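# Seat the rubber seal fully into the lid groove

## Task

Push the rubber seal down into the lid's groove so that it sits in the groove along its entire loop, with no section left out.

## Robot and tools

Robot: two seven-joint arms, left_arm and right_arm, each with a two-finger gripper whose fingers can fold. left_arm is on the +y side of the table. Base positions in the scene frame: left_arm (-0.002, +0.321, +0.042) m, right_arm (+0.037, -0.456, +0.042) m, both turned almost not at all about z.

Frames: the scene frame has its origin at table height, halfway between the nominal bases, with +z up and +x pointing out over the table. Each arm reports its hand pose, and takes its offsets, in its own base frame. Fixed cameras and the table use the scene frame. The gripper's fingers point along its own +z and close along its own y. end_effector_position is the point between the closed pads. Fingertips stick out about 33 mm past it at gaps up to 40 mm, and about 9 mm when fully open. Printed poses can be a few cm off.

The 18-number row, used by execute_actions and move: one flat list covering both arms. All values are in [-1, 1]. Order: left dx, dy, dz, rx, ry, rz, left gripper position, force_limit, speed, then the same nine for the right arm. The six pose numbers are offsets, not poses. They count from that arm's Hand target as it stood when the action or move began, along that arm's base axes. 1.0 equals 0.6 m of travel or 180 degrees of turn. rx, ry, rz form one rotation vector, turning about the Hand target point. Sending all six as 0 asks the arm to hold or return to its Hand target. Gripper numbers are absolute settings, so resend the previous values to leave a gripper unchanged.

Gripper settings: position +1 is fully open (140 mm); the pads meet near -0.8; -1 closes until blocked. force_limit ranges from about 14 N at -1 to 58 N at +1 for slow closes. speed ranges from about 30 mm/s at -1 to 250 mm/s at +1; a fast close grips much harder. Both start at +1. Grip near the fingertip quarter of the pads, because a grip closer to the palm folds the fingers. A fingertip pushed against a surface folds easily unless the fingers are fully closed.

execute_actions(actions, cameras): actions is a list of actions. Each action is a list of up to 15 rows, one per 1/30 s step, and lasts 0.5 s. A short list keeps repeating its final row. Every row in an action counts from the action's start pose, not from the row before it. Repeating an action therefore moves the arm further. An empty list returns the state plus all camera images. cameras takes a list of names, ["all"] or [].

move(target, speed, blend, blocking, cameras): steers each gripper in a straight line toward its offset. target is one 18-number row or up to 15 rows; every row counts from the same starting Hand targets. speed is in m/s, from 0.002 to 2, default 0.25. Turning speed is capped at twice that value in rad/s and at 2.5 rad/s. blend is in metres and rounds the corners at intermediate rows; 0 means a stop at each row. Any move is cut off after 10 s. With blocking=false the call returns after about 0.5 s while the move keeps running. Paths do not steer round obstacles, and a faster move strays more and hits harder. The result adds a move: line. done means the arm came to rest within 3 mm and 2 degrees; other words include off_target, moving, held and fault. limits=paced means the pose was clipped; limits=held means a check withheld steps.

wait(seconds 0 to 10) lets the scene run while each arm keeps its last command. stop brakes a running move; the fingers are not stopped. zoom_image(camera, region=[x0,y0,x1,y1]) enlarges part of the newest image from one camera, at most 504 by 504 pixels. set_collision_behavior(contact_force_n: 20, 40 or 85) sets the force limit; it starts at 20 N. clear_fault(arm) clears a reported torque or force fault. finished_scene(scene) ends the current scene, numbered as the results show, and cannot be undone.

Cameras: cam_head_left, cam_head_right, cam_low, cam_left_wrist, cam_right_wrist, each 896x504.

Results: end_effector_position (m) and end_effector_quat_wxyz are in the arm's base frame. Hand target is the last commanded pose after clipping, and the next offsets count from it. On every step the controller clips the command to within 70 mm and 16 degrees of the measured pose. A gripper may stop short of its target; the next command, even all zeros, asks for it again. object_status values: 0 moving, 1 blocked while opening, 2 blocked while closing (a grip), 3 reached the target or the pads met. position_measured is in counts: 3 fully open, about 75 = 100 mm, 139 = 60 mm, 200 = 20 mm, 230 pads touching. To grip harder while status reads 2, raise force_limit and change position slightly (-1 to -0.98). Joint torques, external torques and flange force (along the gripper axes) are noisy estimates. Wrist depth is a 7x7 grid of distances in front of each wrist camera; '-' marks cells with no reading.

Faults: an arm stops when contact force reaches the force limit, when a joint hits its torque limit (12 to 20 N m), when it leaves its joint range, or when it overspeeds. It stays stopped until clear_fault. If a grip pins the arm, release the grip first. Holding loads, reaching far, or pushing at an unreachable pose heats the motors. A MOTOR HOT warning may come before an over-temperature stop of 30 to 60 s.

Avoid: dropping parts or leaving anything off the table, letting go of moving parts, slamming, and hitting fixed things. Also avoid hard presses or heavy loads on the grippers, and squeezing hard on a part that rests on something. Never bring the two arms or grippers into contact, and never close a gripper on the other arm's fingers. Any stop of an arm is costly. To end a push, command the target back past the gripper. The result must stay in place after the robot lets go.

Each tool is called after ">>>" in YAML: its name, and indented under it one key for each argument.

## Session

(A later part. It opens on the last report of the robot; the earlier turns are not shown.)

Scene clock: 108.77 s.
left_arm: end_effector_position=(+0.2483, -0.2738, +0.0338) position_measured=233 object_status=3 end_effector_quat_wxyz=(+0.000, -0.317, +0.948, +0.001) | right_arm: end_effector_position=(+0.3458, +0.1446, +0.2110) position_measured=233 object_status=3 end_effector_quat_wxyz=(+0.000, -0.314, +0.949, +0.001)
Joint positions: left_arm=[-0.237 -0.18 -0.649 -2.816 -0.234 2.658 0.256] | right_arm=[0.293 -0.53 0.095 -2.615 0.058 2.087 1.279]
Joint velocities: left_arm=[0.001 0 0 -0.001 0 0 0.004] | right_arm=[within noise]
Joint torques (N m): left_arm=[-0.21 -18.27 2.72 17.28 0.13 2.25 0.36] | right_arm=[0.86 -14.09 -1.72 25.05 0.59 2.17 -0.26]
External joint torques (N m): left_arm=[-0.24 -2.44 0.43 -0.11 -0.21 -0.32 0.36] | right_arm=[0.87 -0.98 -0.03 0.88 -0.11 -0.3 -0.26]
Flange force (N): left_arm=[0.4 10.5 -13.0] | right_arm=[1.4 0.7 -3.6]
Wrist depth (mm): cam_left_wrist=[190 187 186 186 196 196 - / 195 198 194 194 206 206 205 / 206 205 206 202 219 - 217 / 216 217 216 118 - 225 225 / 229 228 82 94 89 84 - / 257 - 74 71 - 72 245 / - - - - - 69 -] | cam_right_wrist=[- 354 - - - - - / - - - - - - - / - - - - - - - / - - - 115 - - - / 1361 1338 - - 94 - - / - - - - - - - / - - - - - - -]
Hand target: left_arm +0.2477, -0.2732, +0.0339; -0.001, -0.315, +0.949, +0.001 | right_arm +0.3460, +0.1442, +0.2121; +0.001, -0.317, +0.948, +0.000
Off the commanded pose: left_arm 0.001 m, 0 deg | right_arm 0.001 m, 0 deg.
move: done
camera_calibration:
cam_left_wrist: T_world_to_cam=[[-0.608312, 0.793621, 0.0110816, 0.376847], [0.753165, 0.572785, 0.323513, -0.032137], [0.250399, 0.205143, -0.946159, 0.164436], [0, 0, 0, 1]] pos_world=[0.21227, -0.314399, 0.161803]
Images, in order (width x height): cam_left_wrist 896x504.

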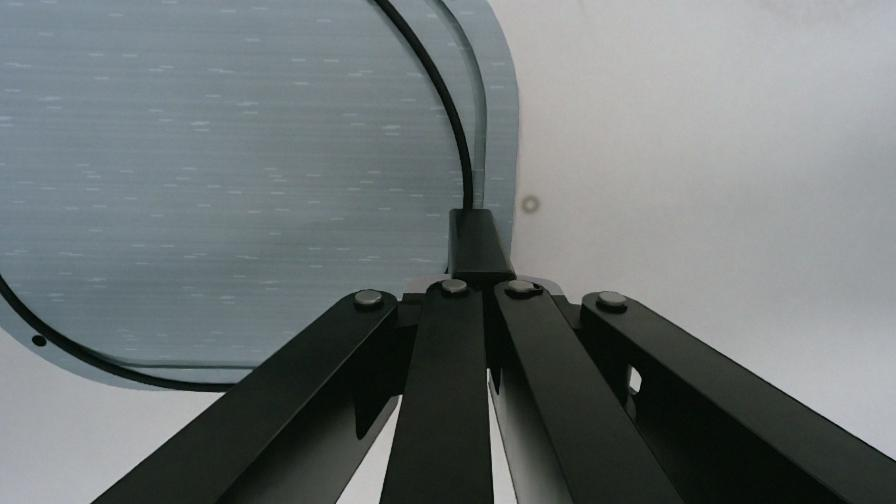

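>>> move:
  target:
    - [0.006,-0.0084,0,0,0,0,-1,1,0,0,0,0,0,0,0,-1,0,0]
    - [0.006,-0.0084,-0.0543,0,0,0,-1,1,0,0,0,0,0,0,0,-1,0,0]
    - [-0.0047,0.0065,-0.0543,0,0,0,-1,1,0,0,0,0,0,0,0,-1,0,0]
    - [-0.004,0.0055,0,0,0,0,-1,1,0,0,0,0,0,0,0,-1,0,0]
  speed: [0.12,0.05,0.03,0.08]
  cameras: ["cam_left_wrist"]

>>> zoom_image:
  camera: "cam_left_wrist"
  region: [400, 0, 600, 210]

Scene clock: 113.13 s.
left_arm: end_effector_position=(+0.2459, -0.2705, +0.0338) position_measured=233 object_status=3 end_effector_quat_wxyz=(+0.000, -0.317, +0.948, +0.001) | right_arm: end_effector_position=(+0.3458, +0.1446, +0.2110) position_measured=233 object_status=3 end_effector_quat_wxyz=(+0.000, -0.314, +0.949, +0.001)
Joint positions: left_arm=[-0.259 -0.191 -0.628 -2.828 -0.241 2.659 0.262] | right_arm=[0.293 -0.53 0.095 -2.615 0.058 2.087 1.279]
Joint velocities: left_arm=[-0.001 -0.001 0 0.001 0 0 0.005] | right_arm=[within noise]
Joint torques (N m): left_arm=[-0.2 -18.23 2.71 17.27 0.15 2.28 0.32] | right_arm=[0.91 -14.12 -1.72 25.03 0.59 2.18 -0.19]
External joint torques (N m): left_arm=[-0.21 -2.56 0.42 -0.03 -0.19 -0.28 0.32] | right_arm=[0.9 -0.93 -0.05 0.82 -0.11 -0.29 -0.19]
Flange force (N): left_arm=[0.5 10.2 -13.0] | right_arm=[1.3 0.9 -3.4]
Wrist depth (mm): cam_left_wrist=[187 185 186 185 203 198 - / 196 196 196 195 206 208 206 / 206 205 205 204 213 216 216 / 214 216 214 150 228 228 - / 233 229 83 94 89 238 - / 262 - 74 71 - 72 - / - - - - - 69 -] | cam_right_wrist=[- - - - - - 341 / - - - 369 - - - / - - 388 - - - - / 1256 - - 115 - - - / 1400 1368 - - 94 - - / 1361 - - - - - - / - - - - - - -]
Hand target: left_arm +0.2453, -0.2699, +0.0339; -0.001, -0.315, +0.949, +0.001 | right_arm +0.3460, +0.1442, +0.2121; +0.001, -0.317, +0.948, +0.000
Off the commanded pose: left_arm 0.001 m, 0 deg | right_arm 0.001 m, 0 deg.
move: done
camera_calibration:
cam_left_wrist: T_world_to_cam=[[-0.608347, 0.793592, 0.0112141, 0.372805], [0.753169, 0.572789, 0.323496, -0.0322917], [0.2503, 0.205244, -0.946163, 0.164388], [0, 0, 0, 1]] pos_world=[0.20997, -0.311098, 0.161803]
Images, in order (width x height): cam_left_wrist 896x504.

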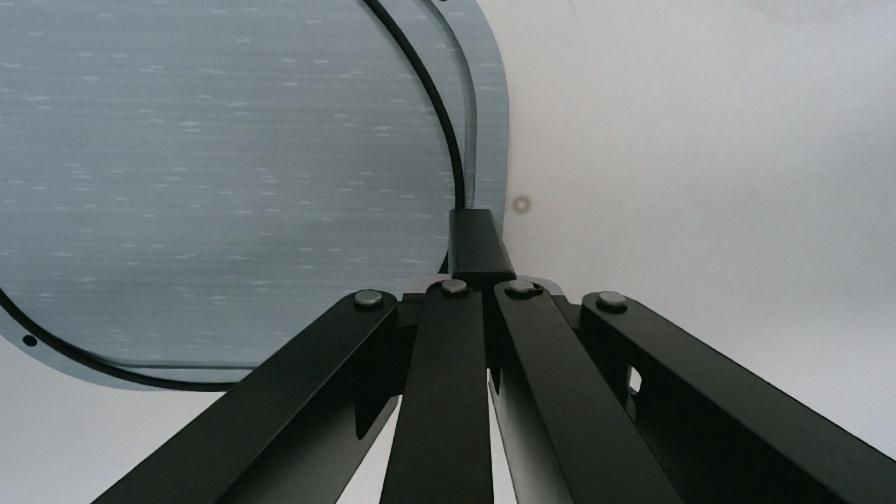

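Scaled by 2.400 from the camera's 896x504 image, which has a finer 1280x720 frame.

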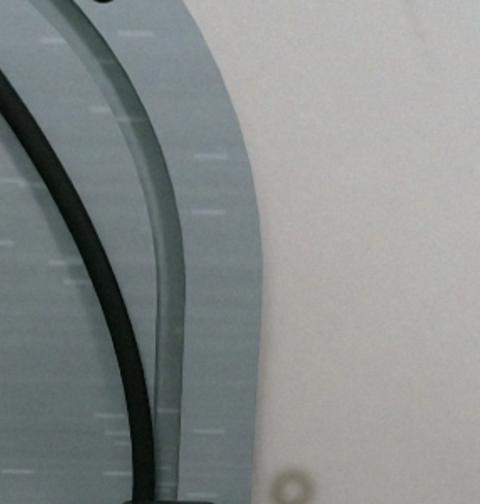

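>>> move:
  target:
    - [0,0,0.06,0,0,0,-1,1,0,0,0,0,0,0,0,-1,0,0]
    - [0.308,-0.047,0.06,0,0,0,-1,1,0,0,0,0,0,0,0,-1,0,0]
    - [0.308,-0.047,-0.0545,0,0,0,-1,1,0,0,0,0,0,0,0,-1,0,0]
  speed: [0.1,0.15,0.06]
  blend: [0.02,0.01,0]
  cameras: ["cam_left_wrist","cam_head_left"]

>>> zoom_image:
  camera: "cam_head_left"
  region: [470, 270, 650, 420]

Scene clock: 117.57 s.
left_arm: end_effector_position=(+0.4294, -0.2975, +0.0015) position_measured=233 object_status=3 end_effector_quat_wxyz=(-0.002, -0.312, +0.950, +0.002) | right_arm: end_effector_position=(+0.3458, +0.1446, +0.2110) position_measured=233 object_status=3 end_effector_quat_wxyz=(+0.000, -0.314, +0.949, +0.001)
Joint positions: left_arm=[-0.189 0.325 -0.398 -2.311 0.24 2.594 0.16] | right_arm=[0.293 -0.53 0.095 -2.615 0.058 2.087 1.279]
Joint velocities: left_arm=[-0.001 0 0.001 0 0.001 0.002 -0.004] | right_arm=[within noise]
Joint torques (N m): left_arm=[-0.09 -37.19 -3.24 19.27 0.42 2.58 -0.19] | right_arm=[0.86 -14.01 -1.73 25.05 0.58 2.19 -0.2]
External joint torques (N m): left_arm=[-0.08 -2.3 0.43 0.66 0.03 0.01 -0.19] | right_arm=[0.84 -0.76 -0.08 0.83 -0.12 -0.29 -0.2]
Flange force (N): left_arm=[1.0 2.3 -4.5] | right_arm=[0.8 0.5 -3.2]
Wrist depth (mm): cam_left_wrist=[165 156 154 154 154 153 154 / 173 - 162 161 162 162 173 / - - 182 182 182 182 183 / 192 194 - 124 192 - 192 / - - 82 94 89 84 - / - - 74 71 - 72 216 / - - - - - 69 -] | cam_right_wrist=[- - - - - - - / 375 - - - - - - / - - - - - - 394 / 1317 - 425 114 - - - / 1376 1384 - - 94 - - / 1353 - - - - - - / - - - - - - -]
Hand target: left_arm +0.4301, -0.2981, +0.0012; -0.001, -0.315, +0.949, +0.001 | right_arm +0.3460, +0.1442, +0.2121; +0.001, -0.317, +0.948, +0.000
Off the commanded pose: left_arm 0.001 m, 0 deg | right_arm 0.001 m, 0 deg.
move: done; blend cut to 0.018 m at target 1
camera_calibration:
cam_left_wrist: T_world_to_cam=[[-0.600882, 0.79921, 0.0142911, 0.504674], [0.759778, 0.565498, 0.320857, -0.14951], [0.248351, 0.203656, -0.94702, 0.0938122], [0, 0, 0, 1]] pos_world=[0.393545, -0.337898, 0.129601]
Images, in order (width x height): cam_head_left 896x504, cam_left_wrist 896x504.

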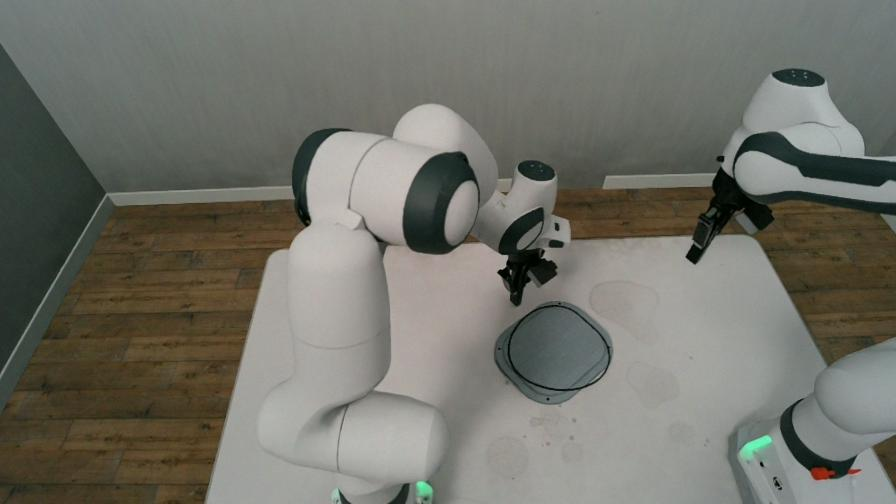

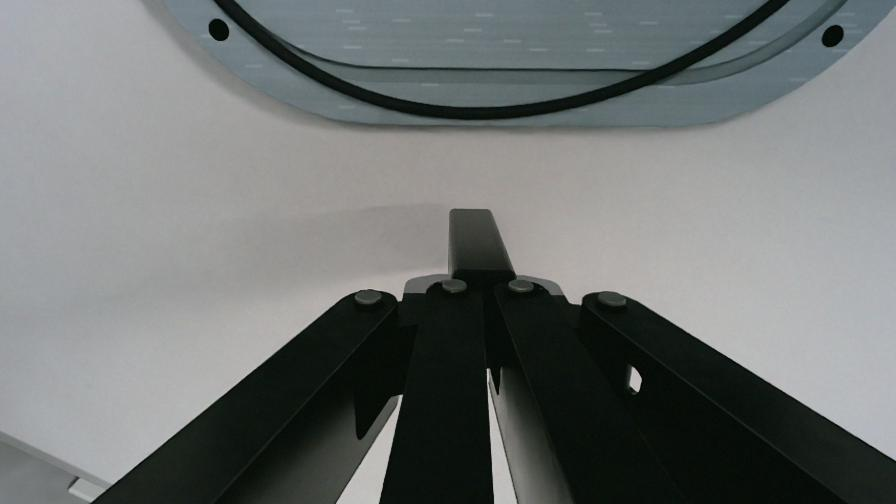

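Scaled by 2.800 from the camera's 896x504 image, which has a finer 1280x720 frame.

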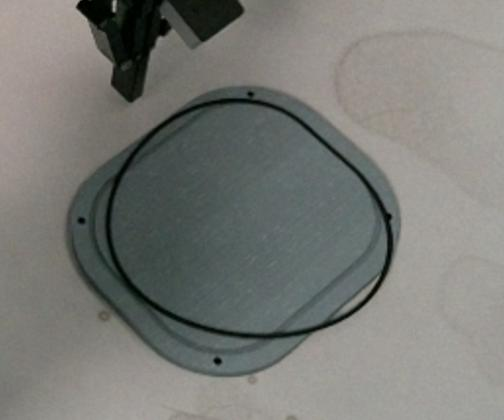

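>>> move:
  target: [-0.0515,-0.037,0,0,0,0,-1,1,0,0,0,0,0,0,0,-1,0,0]
  speed: 0.05
  cameras: ["cam_left_wrist","cam_head_left"]

>>> zoom_image:
  camera: "cam_head_left"
  region: [470, 270, 650, 420]

Scene clock: 119.50 s.
left_arm: end_effector_position=(+0.3988, -0.3196, +0.0005) position_measured=233 object_status=3 end_effector_quat_wxyz=(-0.001, -0.310, +0.951, +0.003) | right_arm: end_effector_position=(+0.3458, +0.1446, +0.2110) position_measured=233 object_status=3 end_effector_quat_wxyz=(+0.000, -0.314, +0.949, +0.001)
Joint positions: left_arm=[-0.251 0.303 -0.404 -2.35 0.237 2.612 0.096] | right_arm=[0.293 -0.53 0.095 -2.615 0.058 2.087 1.279]
Joint velocities: left_arm=[0.001 -0.001 0 -0.001 0 -0.001 -0.007] | right_arm=[within noise]
Joint torques (N m): left_arm=[-0.24 -37.06 -2.72 18.11 0.03 2.59 -0.15] | right_arm=[0.87 -14.08 -1.73 25.02 0.59 2.18 -0.27]
External joint torques (N m): left_arm=[-0.43 -3.21 0.54 -0.28 -0.34 0.02 -0.15] | right_arm=[0.8 -0.88 -0.12 0.83 -0.11 -0.3 -0.27]
Flange force (N): left_arm=[2.5 7.5 -7.5] | right_arm=[1.3 0.5 -3.4]
Wrist depth (mm): cam_left_wrist=[164 152 153 153 154 153 153 / 172 160 160 160 160 161 161 / - 181 168 169 168 169 179 / - 190 191 150 191 192 191 / 202 202 93 94 89 201 200 / 214 - 74 71 - 72 213 / - - - - - 69 -] | cam_right_wrist=[- - 349 - - - - / - 368 - - - - - / - - - - - - - / 1276 - - 115 - - - / 1338 1346 - - 94 - - / 1408 - - - - - - / - - - - - - -]
Hand target: left_arm +0.3992, -0.3203, +0.0012; -0.001, -0.315, +0.949, +0.001 | right_arm +0.3460, +0.1442, +0.2121; +0.001, -0.317, +0.948, +0.000
Off the commanded pose: left_arm 0.001 m, 1 deg | right_arm 0.001 m, 0 deg.
move: done
camera_calibration:
cam_left_wrist: T_world_to_cam=[[-0.596564, 0.802416, 0.015499, 0.503292], [0.762621, 0.56075, 0.322442, -0.116078], [0.250041, 0.204177, -0.946462, 0.104466], [0, 0, 0, 1]] pos_world=[0.362648, -0.360089, 0.128501]
Images, in order (width x height): cam_head_left 896x504, cam_left_wrist 896x504.

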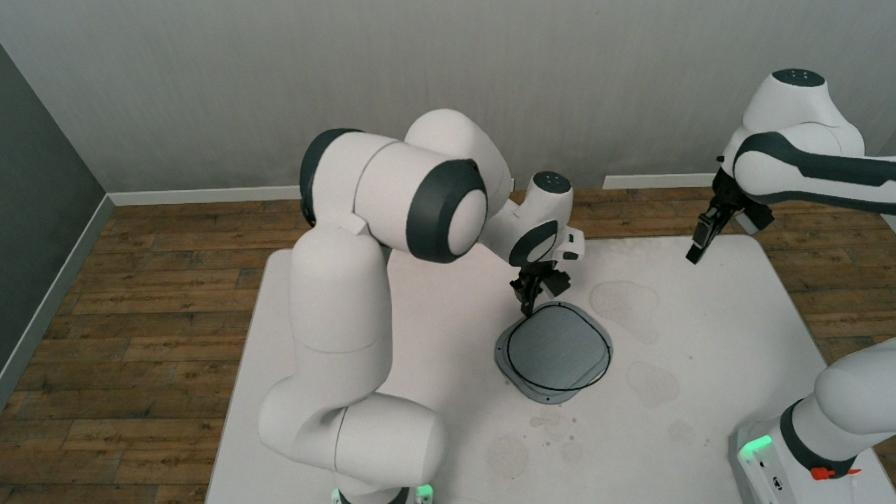

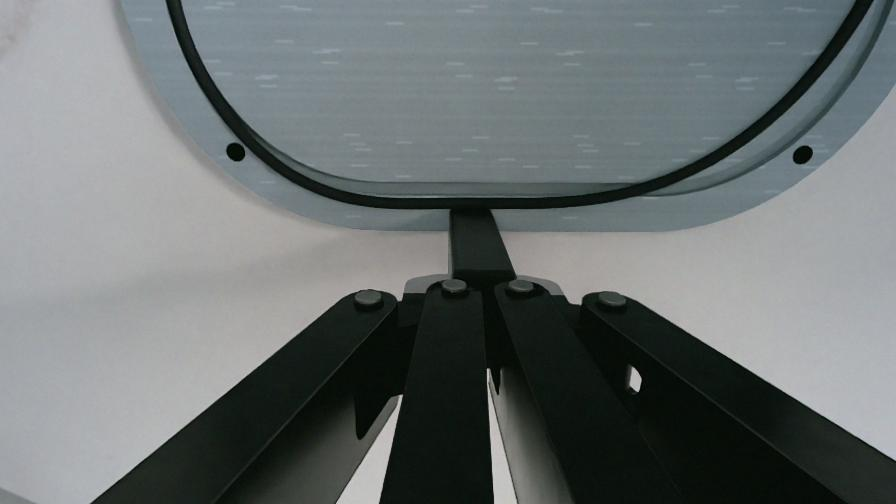

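Scaled by 2.800 from the camera's 896x504 image, which has a finer 1280x720 frame.

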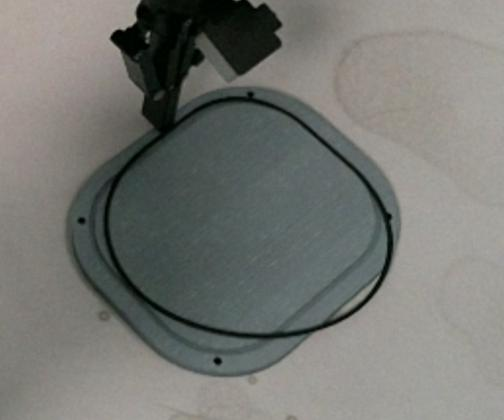

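>>> move:
  target:
    - [-0.0108,-0.0078,0,0,0,0,-1,1,0,-0.32,0.273,-0.1,0,0,0,-1,0,0]
    - [-0.0108,-0.0078,0,0,0,0,-1,1,0,-0.32,0.273,-0.29,0,0,0,-1,0,0]
  speed: [0.2,0.1]
  blend: [0.05,0]
  cameras: ["cam_left_wrist","cam_right_wrist","cam_head_left"]

>>> zoom_image:
  camera: "cam_head_left"
  region: [470, 270, 650, 420]

Scene clock: 123.37 s.
left_arm: end_effector_position=(+0.3930, -0.3235, +0.0004) position_measured=233 object_status=3 end_effector_quat_wxyz=(-0.001, -0.312, +0.950, +0.003) | right_arm: end_effector_position=(+0.1533, +0.3069, +0.0380) position_measured=233 object_status=3 end_effector_quat_wxyz=(+0.000, -0.319, +0.948, -0.001)
Joint positions: left_arm=[-0.262 0.299 -0.406 -2.357 0.237 2.615 0.079] | right_arm=[0.414 -0.316 0.805 -2.883 0.459 2.612 1.712]
Joint velocities: left_arm=[within noise] | right_arm=[-0.002 0 0 0 -0.001 0.004 0.004]
Joint torques (N m): left_arm=[0.07 -36.8 -3.53 18.04 0.16 2.59 -0.15] | right_arm=[0.73 -9.46 -4.89 18.06 0.45 2.59 0.14]
External joint torques (N m): left_arm=[0.28 -3.17 0.05 -0.28 -0.22 0 -0.15] | right_arm=[0.77 0.23 -0.04 0.66 0.03 0.15 0.14]
Flange force (N): left_arm=[1.7 8.3 -8.4] | right_arm=[0.2 1.5 -0.1]
Wrist depth (mm): cam_left_wrist=[- 153 152 153 153 153 153 / 174 160 160 160 161 160 161 / 180 181 168 169 169 169 181 / 190 187 191 150 174 193 191 / 202 202 93 94 89 198 203 / 210 - 74 71 - 72 212 / - - - - - 69 -] | cam_right_wrist=[- - - - 193 - 194 / - 199 - - - 203 - / - - - - 216 - - / - - - 115 - - - / - - - - 94 - - / - - - - - - - / - - - - - - -]
Hand target: left_arm +0.3927, -0.3250, +0.0012; -0.001, -0.315, +0.949, +0.001 | right_arm +0.1540, +0.3080, +0.0381; +0.001, -0.317, +0.948, +0.000
Off the commanded pose: left_arm 0.002 m, 0 deg | right_arm 0.001 m, 0 deg.
move: done
camera_calibration:
cam_left_wrist: T_world_to_cam=[[-0.599824, 0.799977, 0.0157453, 0.503425], [0.760258, 0.563686, 0.322903, -0.107549], [0.249439, 0.205655, -0.946301, 0.107365], [0, 0, 0, 1]] pos_world=[0.35695, -0.364184, 0.128401]
cam_right_wrist: T_world_to_cam=[[-0.611034, 0.791582, 0.00593069, -0.144562], [0.745916, 0.573243, 0.339119, -0.304476], [0.265041, 0.211637, -0.940725, 0.0751736], [0, 0, 0, 1]] pos_world=[0.118857, 0.273062, 0.174828]
Images, in order (width x height): cam_head_left 896x504, cam_left_wrist 896x504, cam_right_wrist 896x504.

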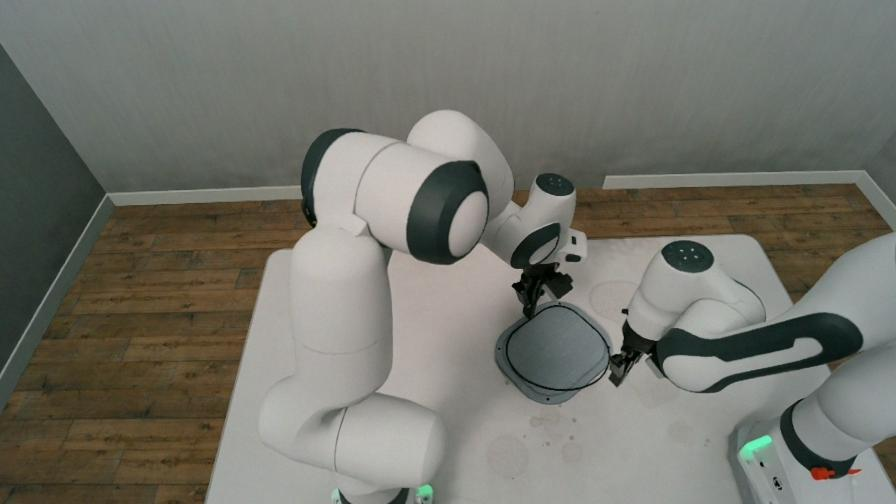

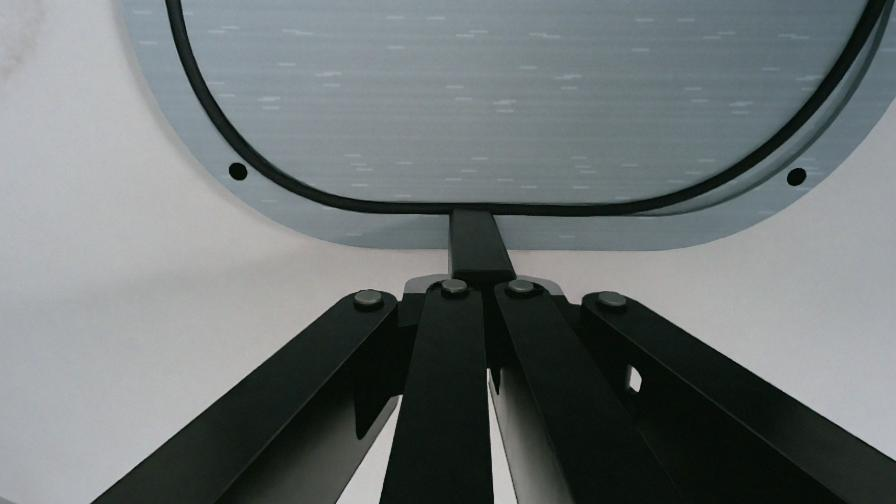

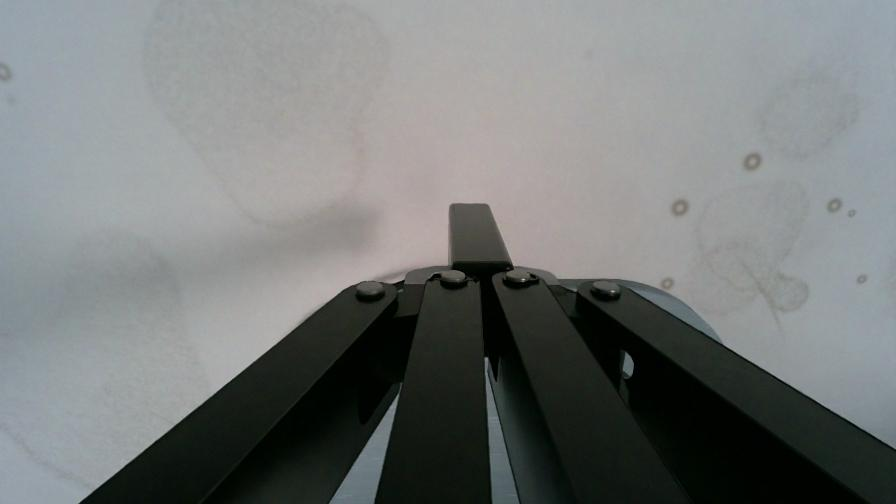

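Scaled by 2.800 from the camera's 896x504 image, which has a finer 1280x720 frame.

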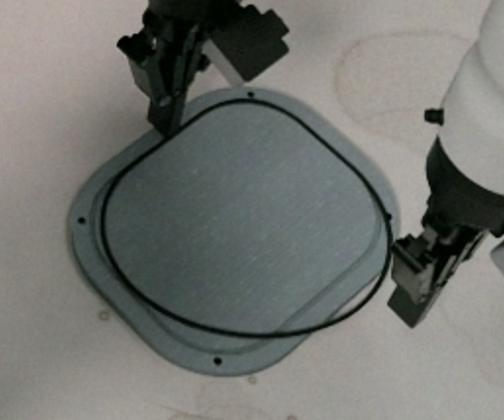

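>>> move:
  target:
    - [0,0,0,0,0,0,-1,1,0,0,0,-0.062,0,0,0,-1,0,0]
    - [0,0,0,0,0,0,-1,1,0,0.06,0.046,-0.062,0,0,0,-1,0,0]
  speed: [0.06,0.05]
  cameras: ["cam_left_wrist","cam_right_wrist","cam_head_left"]

>>> zoom_image:
  camera: "cam_head_left"
  region: [470, 270, 650, 420]

Scene clock: 127.67 s.
left_arm: end_effector_position=(+0.3929, -0.3235, +0.0004) position_measured=233 object_status=3 end_effector_quat_wxyz=(-0.001, -0.312, +0.950, +0.003) | right_arm: end_effector_position=(+0.1898, +0.3357, +0.0012) position_measured=233 object_status=3 end_effector_quat_wxyz=(+0.001, -0.319, +0.948, +0.001)
Joint positions: left_arm=[-0.262 0.299 -0.406 -2.357 0.237 2.615 0.079] | right_arm=[0.106 0.002 0.95 -2.777 -0.004 2.781 1.98]
Joint velocities: left_arm=[within noise] | right_arm=[0 -0.001 -0.002 -0.001 -0.001 0 0.007]
Joint torques (N m): left_arm=[0.02 -36.78 -3.59 18.08 0.17 2.58 -0.19] | right_arm=[0.57 -12.69 -0.89 16.29 0.05 2.14 0.24]
External joint torques (N m): left_arm=[0.13 -3.21 -0.12 -0.13 -0.2 0.02 -0.19] | right_arm=[0.53 0.28 -0.96 0.6 -0.25 -0.31 0.24]
Flange force (N): left_arm=[1.9 7.7 -8.5] | right_arm=[0.0 0.0 0.0]
Wrist depth (mm): cam_left_wrist=[163 153 152 153 154 153 153 / 172 161 160 160 160 160 161 / 179 181 168 169 169 169 179 / - 190 - 135 176 191 190 / - - 82 94 89 200 203 / 214 - 74 71 - 72 213 / - - - - - 69 -] | cam_right_wrist=[- 162 - - - - - / - - 170 - - - - / - - 177 - - - - / - - 179 126 175 177 - / - - - - 94 185 - / - - - - - - - / - - - - - - -]
Hand target: left_arm +0.3927, -0.3250, +0.0012; -0.001, -0.315, +0.949, +0.001 | right_arm +0.1900, +0.3356, +0.0009; +0.001, -0.317, +0.948, +0.000
Off the commanded pose: left_arm 0.002 m, 0 deg | right_arm 0.000 m, 0 deg.
move: done
camera_calibration:
cam_left_wrist: T_world_to_cam=[[-0.599824, 0.799977, 0.0157453, 0.503425], [0.760258, 0.563686, 0.322903, -0.107549], [0.249439, 0.205655, -0.946301, 0.107365], [0, 0, 0, 1]] pos_world=[0.35695, -0.364184, 0.128401]
cam_right_wrist: T_world_to_cam=[[-0.612059, 0.790765, 0.00861708, -0.144304], [0.744544, 0.572542, 0.343292, -0.335327], [0.26653, 0.216531, -0.939189, 0.0228876], [0, 0, 0, 1]] pos_world=[0.155243, 0.301144, 0.137854]
Images, in order (width x height): cam_head_left 896x504, cam_left_wrist 896x504, cam_right_wrist 896x504.

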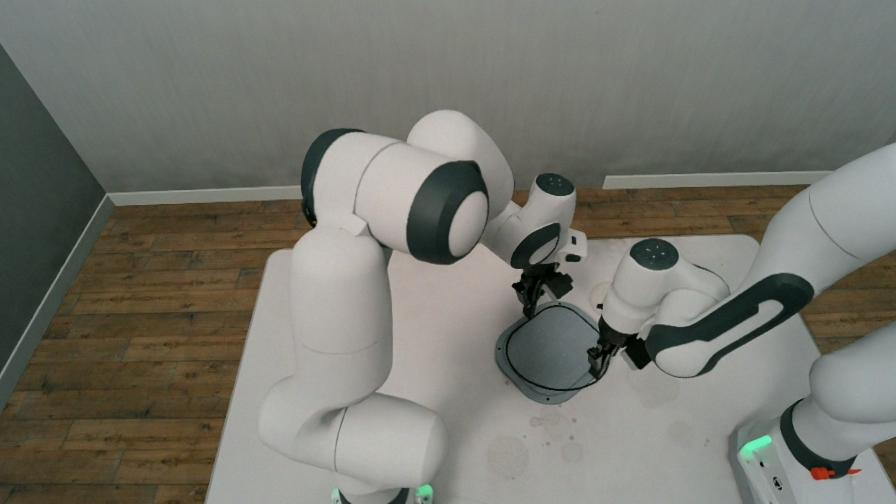

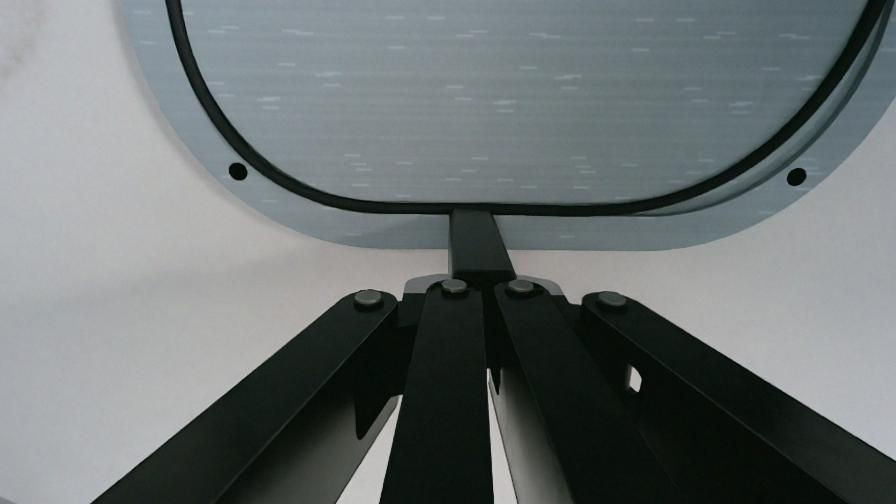

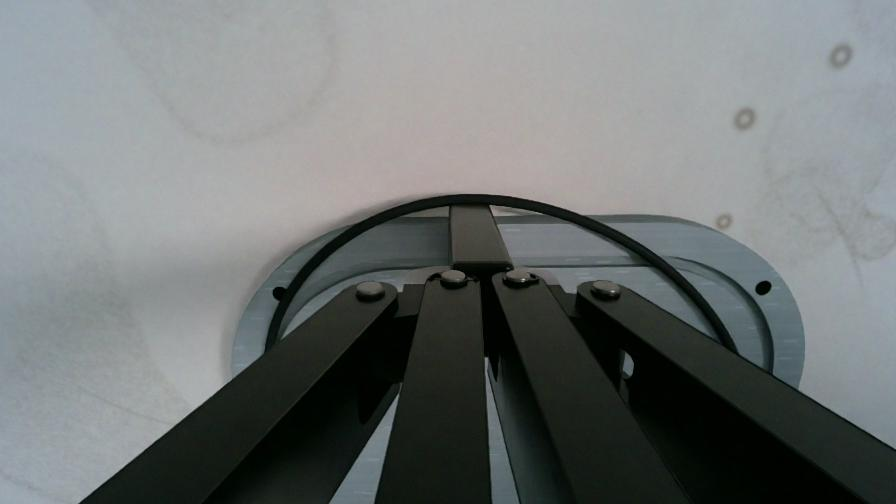

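Scaled by 2.800 from the camera's 896x504 image, which has a finer 1280x720 frame.

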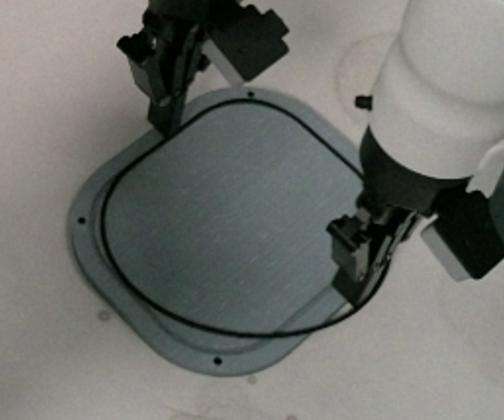

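>>> move:
  target:
    - [0,0,0,0,0,0,-1,1,0,0,0,0.05,0,0,0,-1,0,0]
    - [0,0,0,0,0,0,-1,1,0,-0.0467,-0.035,0.05,0,0,0,-1,0,0]
    - [0,0,0,0,0,0,-1,1,0,-0.0467,-0.035,-0.0083,0,0,0,-1,0,0]
    - [0,0,0,0,0,0,-1,1,0,-0.0315,-0.0235,-0.0083,0,0,0,-1,0,0]
    - [0,0,0,0,0,0,-1,1,0,-0.029,-0.0217,0.002,0,0,0,-1,0,0]
    - [0,0,0,0,0,0,-1,1,0,0.005,0.004,0.001,0,0,0,-1,0,0]
  speed: [0.08,0.1,0.06,0.04,0.03,0.04]
  blend: [0.005,0.005,0,0,0,0]
  cameras: ["cam_left_wrist","cam_right_wrist","cam_head_left"]

>>> zoom_image:
  camera: "cam_head_left"
  region: [470, 270, 650, 420]

Scene clock: 133.60 s.
left_arm: end_effector_position=(+0.3929, -0.3235, +0.0004) position_measured=233 object_status=3 end_effector_quat_wxyz=(-0.001, -0.312, +0.950, +0.003) | right_arm: end_effector_position=(+0.1931, +0.3379, +0.0018) position_measured=233 object_status=3 end_effector_quat_wxyz=(+0.001, -0.319, +0.948, +0.001)
Joint positions: left_arm=[-0.262 0.299 -0.406 -2.357 0.237 2.615 0.079] | right_arm=[0.117 0.012 0.929 -2.765 -0.029 2.775 1.995]
Joint velocities: left_arm=[within noise] | right_arm=[0 -0.002 0.001 0 0 0.001 0.007]
Joint torques (N m): left_arm=[0.05 -36.79 -3.54 18.11 0.16 2.61 -0.12] | right_arm=[0.81 -13.35 -0.61 16.4 0.06 2.15 0.19]
External joint torques (N m): left_arm=[-0.04 -3.11 -0.23 -0.21 -0.21 0.04 -0.12] | right_arm=[0.76 0.29 -0.89 0.63 -0.24 -0.3 0.19]
Flange force (N): left_arm=[2.1 7.8 -8.3] | right_arm=[0.0 0.0 0.0]
Wrist depth (mm): cam_left_wrist=[164 153 153 153 153 153 152 / - 161 160 161 161 161 160 / 181 181 169 169 169 168 169 / 191 191 193 118 176 193 192 / 204 202 93 94 89 198 206 / 211 - 74 71 - 72 212 / - - - - - 69 -] | cam_right_wrist=[- 159 160 - - - - / 169 - 168 - - 167 - / - - - - - - - / - - 174 127 173 175 - / - - - - 94 186 - / - - - - - - - / - - - - - - -]
Hand target: left_arm +0.3927, -0.3250, +0.0012; -0.001, -0.315, +0.949, +0.001 | right_arm +0.1930, +0.3380, +0.0015; +0.001, -0.317, +0.948, +0.000
Off the commanded pose: left_arm 0.002 m, 0 deg | right_arm 0.000 m, 0 deg.
move: done
camera_calibration:
cam_left_wrist: T_world_to_cam=[[-0.599824, 0.799977, 0.0157453, 0.503425], [0.760258, 0.563686, 0.322903, -0.107549], [0.249439, 0.205655, -0.946301, 0.107365], [0, 0, 0, 1]] pos_world=[0.35695, -0.364184, 0.128401]
cam_right_wrist: T_world_to_cam=[[-0.61112, 0.7915, 0.00779421, -0.144426], [0.745134, 0.571943, 0.343011, -0.339108], [0.267035, 0.215429, -0.939299, 0.0223645], [0, 0, 0, 1]] pos_world=[0.158448, 0.303446, 0.138451]
Images, in order (width x height): cam_head_left 896x504, cam_left_wrist 896x504, cam_right_wrist 896x504.

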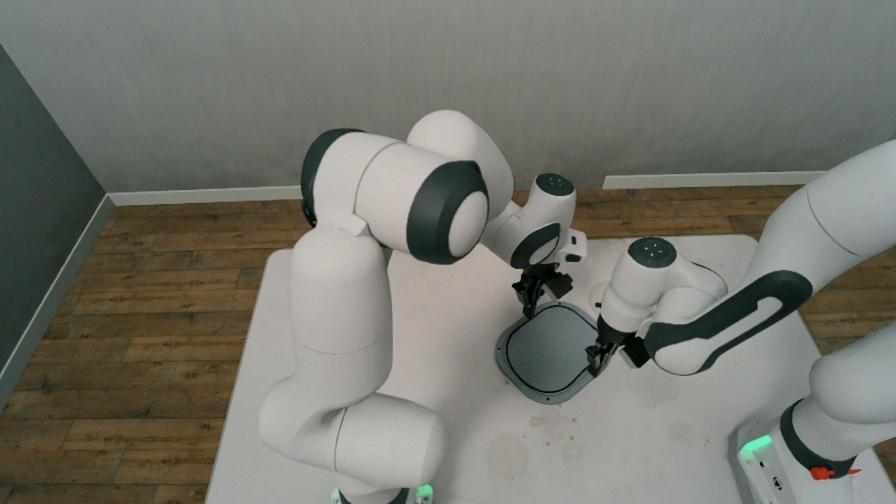

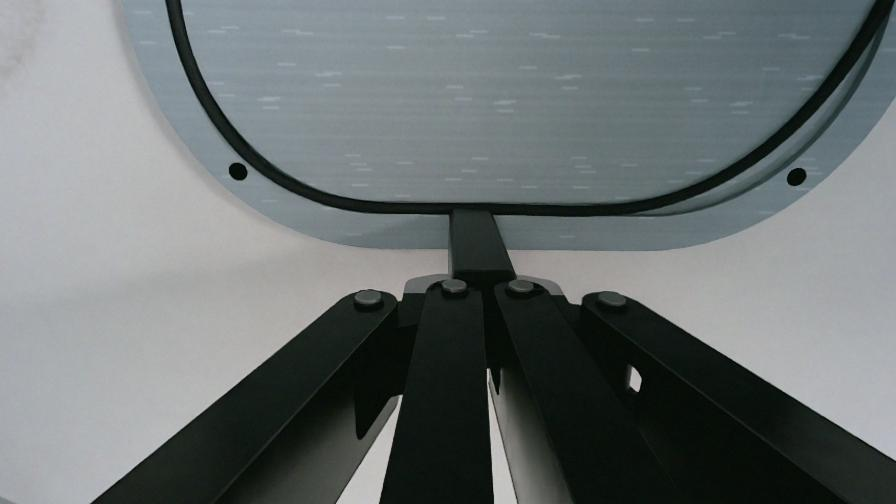

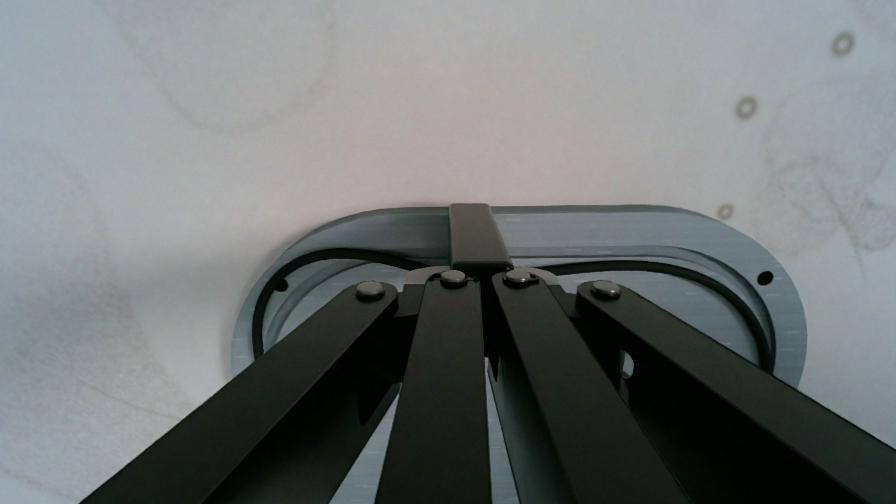

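Scaled by 2.800 from the camera's 896x504 image, which has a finer 1280x720 frame.

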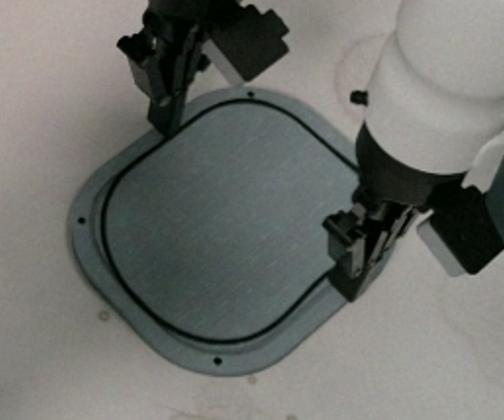

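>>> move:
  target:
    - [0.003,0.002,0.017,0,0,0,-1,1,0,0,0,0,0,0,0,-1,0,0]
    - [-0.0185,-0.0132,0.017,0,0,0,-1,1,0,0,0,0,0,0,0,-1,0,0]
    - [-0.0185,-0.0132,-0.0105,0,0,0,-1,1,0,0,0,0,0,0,0,-1,0,0]
    - [-0.0185,-0.0132,0.05,0,0,0,-1,1,0,0,0,0,0,0,0,-1,0,0]
  speed: [0.05,0.06,0.025,0.06]
  cameras: ["cam_left_wrist","cam_head_left"]

>>> zoom_image:
  camera: "cam_head_left"
  region: [470, 270, 650, 420]

>>> zoom_image:
  camera: "cam_left_wrist"
  region: [200, 50, 650, 300]

Scene clock: 137.67 s.
left_arm: end_effector_position=(+0.3823, -0.3335, +0.0310) position_measured=233 object_status=3 end_effector_quat_wxyz=(+0.000, -0.316, +0.949, +0.001) | right_arm: end_effector_position=(+0.1931, +0.3379, +0.0018) position_measured=233 object_status=3 end_effector_quat_wxyz=(+0.001, -0.318, +0.948, +0.001)
Joint positions: left_arm=[-0.254 0.216 -0.451 -2.371 0.174 2.558 0.085] | right_arm=[0.117 0.012 0.929 -2.765 -0.029 2.775 1.996]
Joint velocities: left_arm=[0.002 -0.001 0 0.002 0.001 -0.001 0.005] | right_arm=[within noise]
Joint torques (N m): left_arm=[0.66 -34.42 -2.86 19.29 0.08 2.3 0.37] | right_arm=[0.82 -13.46 -0.54 16.35 0.2 2.16 0.21]
External joint torques (N m): left_arm=[0.71 -2.85 -0.12 -0.05 -0.33 -0.29 0.37] | right_arm=[0.86 0.16 -0.74 0.58 -0.11 -0.3 0.21]
Flange force (N): left_arm=[-0.2 8.5 -9.6] | right_arm=[0.0 0.0 0.0]
Wrist depth (mm): cam_left_wrist=[196 185 183 181 181 181 185 / 203 198 190 190 190 189 199 / 213 212 201 200 200 200 210 / 224 - - 150 212 224 226 / 238 242 82 94 89 232 235 / 253 - 74 71 - 72 251 / - - - - - 69 -] | cam_right_wrist=[- 160 - - - - - / - - - - 169 - - / - - - - - - - / - - 176 127 176 176 - / - - - - 94 188 - / - - - - - - - / - - - - - - -]
Hand target: left_arm +0.3816, -0.3329, +0.0312; -0.001, -0.315, +0.949, +0.001 | right_arm +0.1930, +0.3380, +0.0016; +0.001, -0.317, +0.948, +0.000
Off the commanded pose: left_arm 0.001 m, 0 deg | right_arm 0.000 m, 0 deg.
move: done
camera_calibration:
cam_left_wrist: T_world_to_cam=[[-0.607848, 0.793984, 0.0105201, 0.505779], [0.753277, 0.572392, 0.323946, -0.0981096], [0.251187, 0.204835, -0.946017, 0.14], [0, 0, 0, 1]] pos_world=[0.346174, -0.3741, 0.158903]
Images, in order (width x height): cam_head_left 896x504, cam_left_wrist 896x504.

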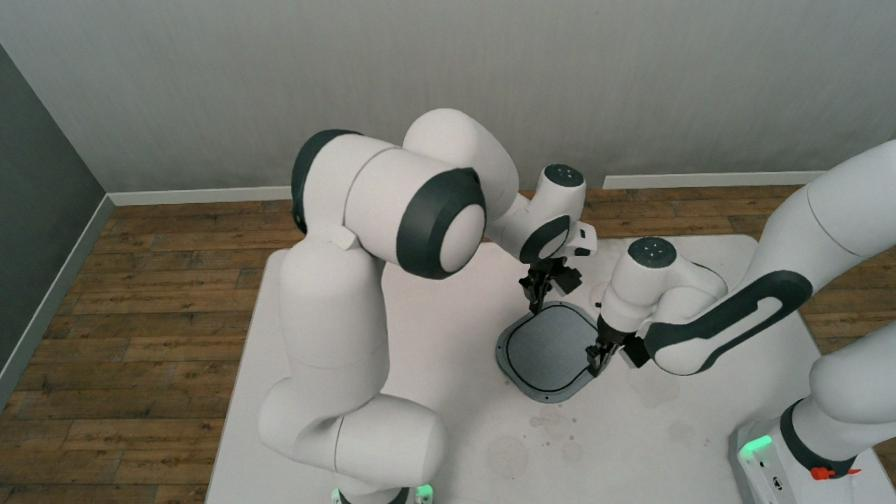

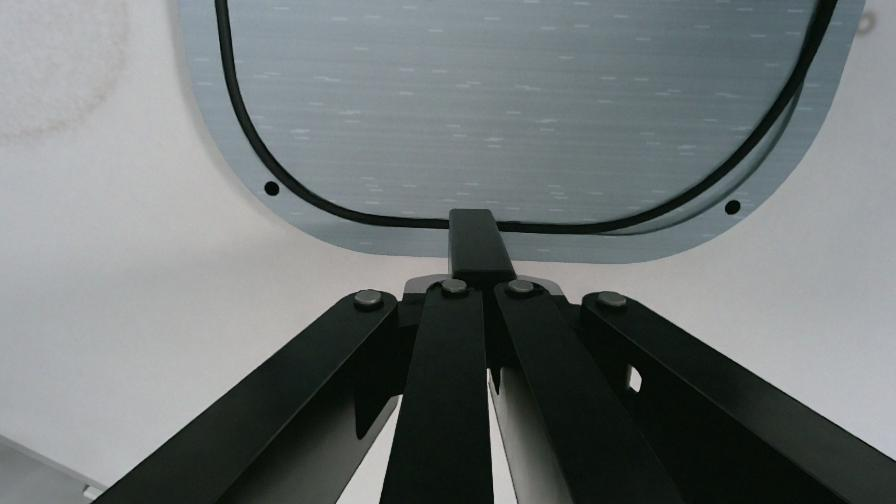

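Scaled by 2.800 from the camera's 896x504 image, which has a finer 1280x720 frame.

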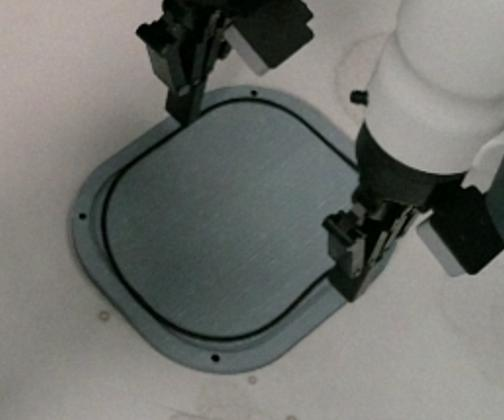

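Scaled by 1.120 from the camera's 896x504 image, which has a finer 1280x720 frame.

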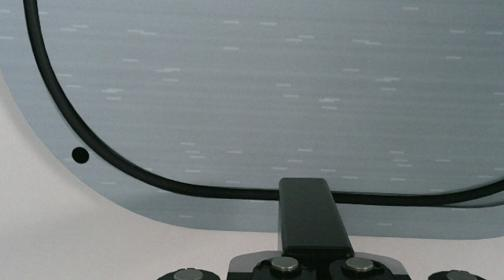

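>>> move:
  target:
    - [0.0182,-0.0188,-0.035,0,0,0,-1,1,0,0,0,0,0,0,0,-1,0,0]
    - [0.0182,-0.0188,-0.0613,0,0,0,-1,1,0,0,0,0,0,0,0,-1,0,0]
    - [0.0182,-0.0188,-0.035,0,0,0,-1,1,0,0,0,0,0,0,0,-1,0,0]
    - [0.0392,-0.0478,-0.035,0,0,0,-1,1,0,0,0,0,0,0,0,-1,0,0]
    - [0.0392,-0.0478,-0.0613,0,0,0,-1,1,0,0,0,0,0,0,0,-1,0,0]
    - [0.0392,-0.0478,-0.03,0,0,0,-1,1,0,0,0,0,0,0,0,-1,0,0]
    - [0.0573,-0.0933,0,0,0,0,-1,1,0,0,0,0,0,0,0,-1,0,0]
  speed: [0.06,0.03,0.06,0.08,0.03,0.06,0.1]
  cameras: ["cam_left_wrist"]

>>> zoom_image:
  camera: "cam_left_wrist"
  region: [380, 50, 800, 350]

Scene clock: 144.87 s.
left_arm: end_effector_position=(+0.4175, -0.3891, +0.0325) position_measured=233 object_status=3 end_effector_quat_wxyz=(+0.002, -0.311, +0.951, +0.000) | right_arm: end_effector_position=(+0.1931, +0.3379, +0.0018) position_measured=233 object_status=3 end_effector_quat_wxyz=(+0.001, -0.318, +0.948, +0.001)
Joint positions: left_arm=[-0.355 0.364 -0.397 -2.143 0.228 2.47 0.031] | right_arm=[0.117 0.012 0.929 -2.765 -0.029 2.775 1.996]
Joint velocities: left_arm=[0 0 0.002 0 0 -0.003 -0.003] | right_arm=[within noise]
Joint torques (N m): left_arm=[0.02 -39.8 -3.88 21.09 0.15 2.28 -0.16] | right_arm=[0.9 -13.45 -0.47 16.43 0.2 2.17 0.19]
External joint torques (N m): left_arm=[0.06 -1.97 0.38 0.75 -0.31 -0.29 -0.16] | right_arm=[0.93 0.23 -0.67 0.65 -0.12 -0.3 0.19]
Flange force (N): left_arm=[0.2 1.6 -4.7] | right_arm=[0.0 0.0 0.0]
Wrist depth (mm): cam_left_wrist=[- 196 183 182 182 182 182 / - 202 191 189 191 191 190 / - - 219 201 202 201 200 / - 225 225 123 213 212 214 / - 239 83 94 89 89 233 / - - 74 71 - 72 248 / - - - - - 69 -] | cam_right_wrist=[- - - - - - - / - - - - - - - / - - - - - - - / - - 172 126 175 180 - / - - - - 94 187 - / - - - - - - - / - - - - - - -]
Hand target: left_arm +0.4160, -0.3889, +0.0312; -0.001, -0.315, +0.949, +0.001 | right_arm +0.1930, +0.3380, +0.0016; +0.001, -0.317, +0.948, +0.000
Off the commanded pose: left_arm 0.002 m, 1 deg | right_arm 0.000 m, 0 deg.
move: done
camera_calibration:
cam_left_wrist: T_world_to_cam=[[-0.59817, 0.801328, 0.00811678, 0.570154], [0.759296, 0.563498, 0.325482, -0.0993094], [0.256244, 0.200857, -0.945513, 0.140357], [0, 0, 0, 1]] pos_world=[0.380489, -0.429111, 0.160405]
Images, in order (width x height): cam_left_wrist 896x504.

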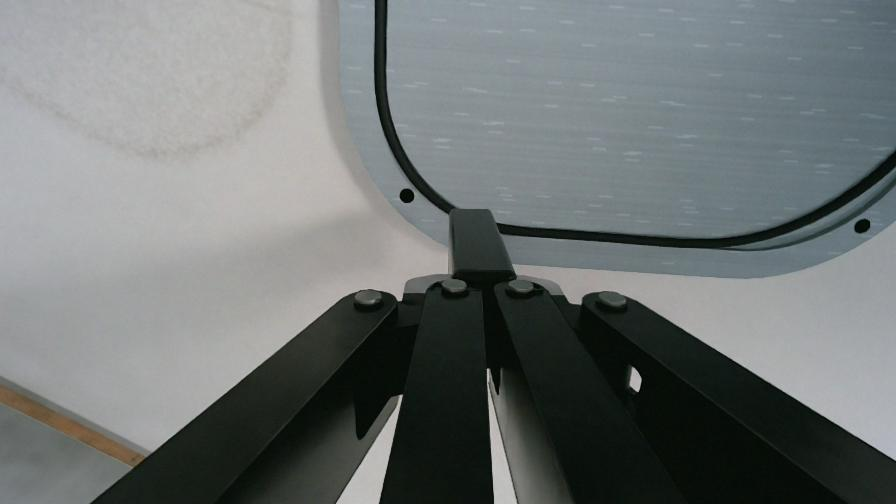

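Scaled by 1.200 from the camera's 896x504 image, which has a finer 1280x720 frame.

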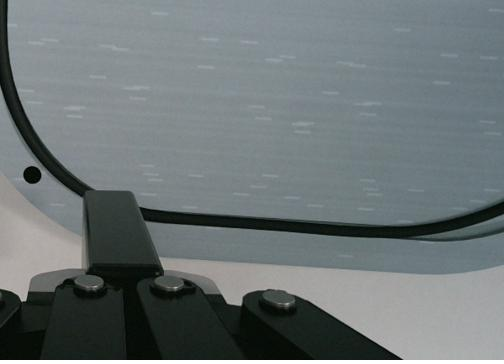

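>>> move:
  target:
    - [0,0,-0.035,0,0,0,-1,1,0,0,0,0,0,0,0,-1,0,0]
    - [0,0,-0.0613,0,0,0,-1,1,0,0,0,0,0,0,0,-1,0,0]
    - [0,0,-0.035,0,0,0,-1,1,0,0,0,0,0,0,0,-1,0,0]
    - [-0.0068,-0.050,-0.035,0,0,0,-1,1,0,0,0,0,0,0,0,-1,0,0]
    - [-0.0068,-0.050,-0.0613,0,0,0,-1,1,0,0,0,0,0,0,0,-1,0,0]
    - [-0.0068,-0.050,-0.03,0,0,0,-1,1,0,0,0,0,0,0,0,-1,0,0]
    - [-0.035,-0.092,0,0,0,0,-1,1,0,0,0,0,0,0,0,-1,0,0]
  speed: [0.06,0.03,0.06,0.08,0.03,0.06,0.1]
  cameras: ["cam_left_wrist"]

>>> zoom_image:
  camera: "cam_left_wrist"
  region: [380, 50, 800, 350]

Scene clock: 151.17 s.
left_arm: end_effector_position=(+0.3952, -0.4442, +0.0306) position_measured=233 object_status=3 end_effector_quat_wxyz=(+0.000, -0.310, +0.951, +0.001) | right_arm: end_effector_position=(+0.1931, +0.3379, +0.0018) position_measured=233 object_status=3 end_effector_quat_wxyz=(+0.001, -0.318, +0.948, +0.001)
Joint positions: left_arm=[-0.487 0.426 -0.365 -2.047 0.23 2.432 -0.057] | right_arm=[0.117 0.012 0.929 -2.765 -0.029 2.775 1.996]
Joint velocities: left_arm=[-0.001 -0.001 0.001 0 0 -0.003 -0.007] | right_arm=[within noise]
Joint torques (N m): left_arm=[0.07 -43.28 -3.83 21.47 0.16 2.29 -0.17] | right_arm=[0.89 -13.41 -0.49 16.34 0.2 2.17 0.21]
External joint torques (N m): left_arm=[0.08 -2.68 0.78 0.57 -0.33 -0.31 -0.17] | right_arm=[0.89 0.26 -0.72 0.47 -0.12 -0.31 0.21]
Flange force (N): left_arm=[0.1 3.7 -5.5] | right_arm=[0.0 0.0 0.0]
Wrist depth (mm): cam_left_wrist=[192 191 192 182 180 180 180 / 201 201 201 190 190 189 189 / 214 213 - 199 199 198 199 / - 225 225 123 210 207 210 / 240 - 83 94 89 220 221 / - - 74 71 - 72 - / - - - - - 69 -] | cam_right_wrist=[- - - - - - - / - - 171 - - - 171 / - - - - - - - / - - 178 127 176 - - / - - - - 94 - - / - - - - - - - / - - - - - - -]
Hand target: left_arm +0.3950, -0.4441, +0.0312; -0.001, -0.315, +0.949, +0.001 | right_arm +0.1930, +0.3380, +0.0016; +0.001, -0.317, +0.948, +0.000
Off the commanded pose: left_arm 0.001 m, 1 deg | right_arm 0.000 m, 0 deg.
move: done
camera_calibration:
cam_left_wrist: T_world_to_cam=[[-0.596571, 0.802483, 0.01114, 0.600792], [0.761524, 0.56163, 0.3235, -0.052366], [0.253347, 0.201474, -0.946163, 0.156797], [0, 0, 0, 1]] pos_world=[0.358569, -0.484305, 0.158603]
Images, in order (width x height): cam_left_wrist 896x504.

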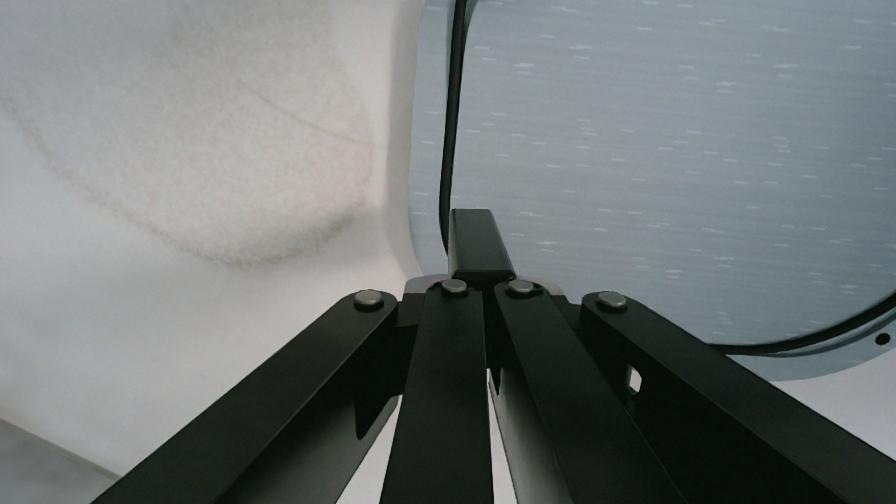

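Scaled by 1.200 from the camera's 896x504 image, which has a finer 1280x720 frame.

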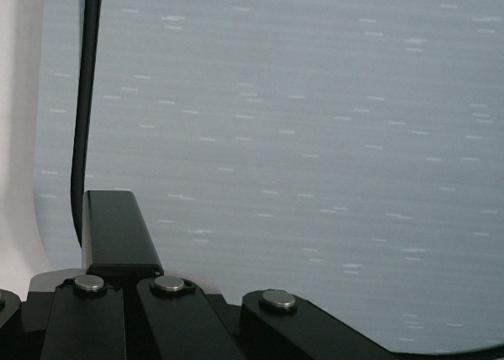

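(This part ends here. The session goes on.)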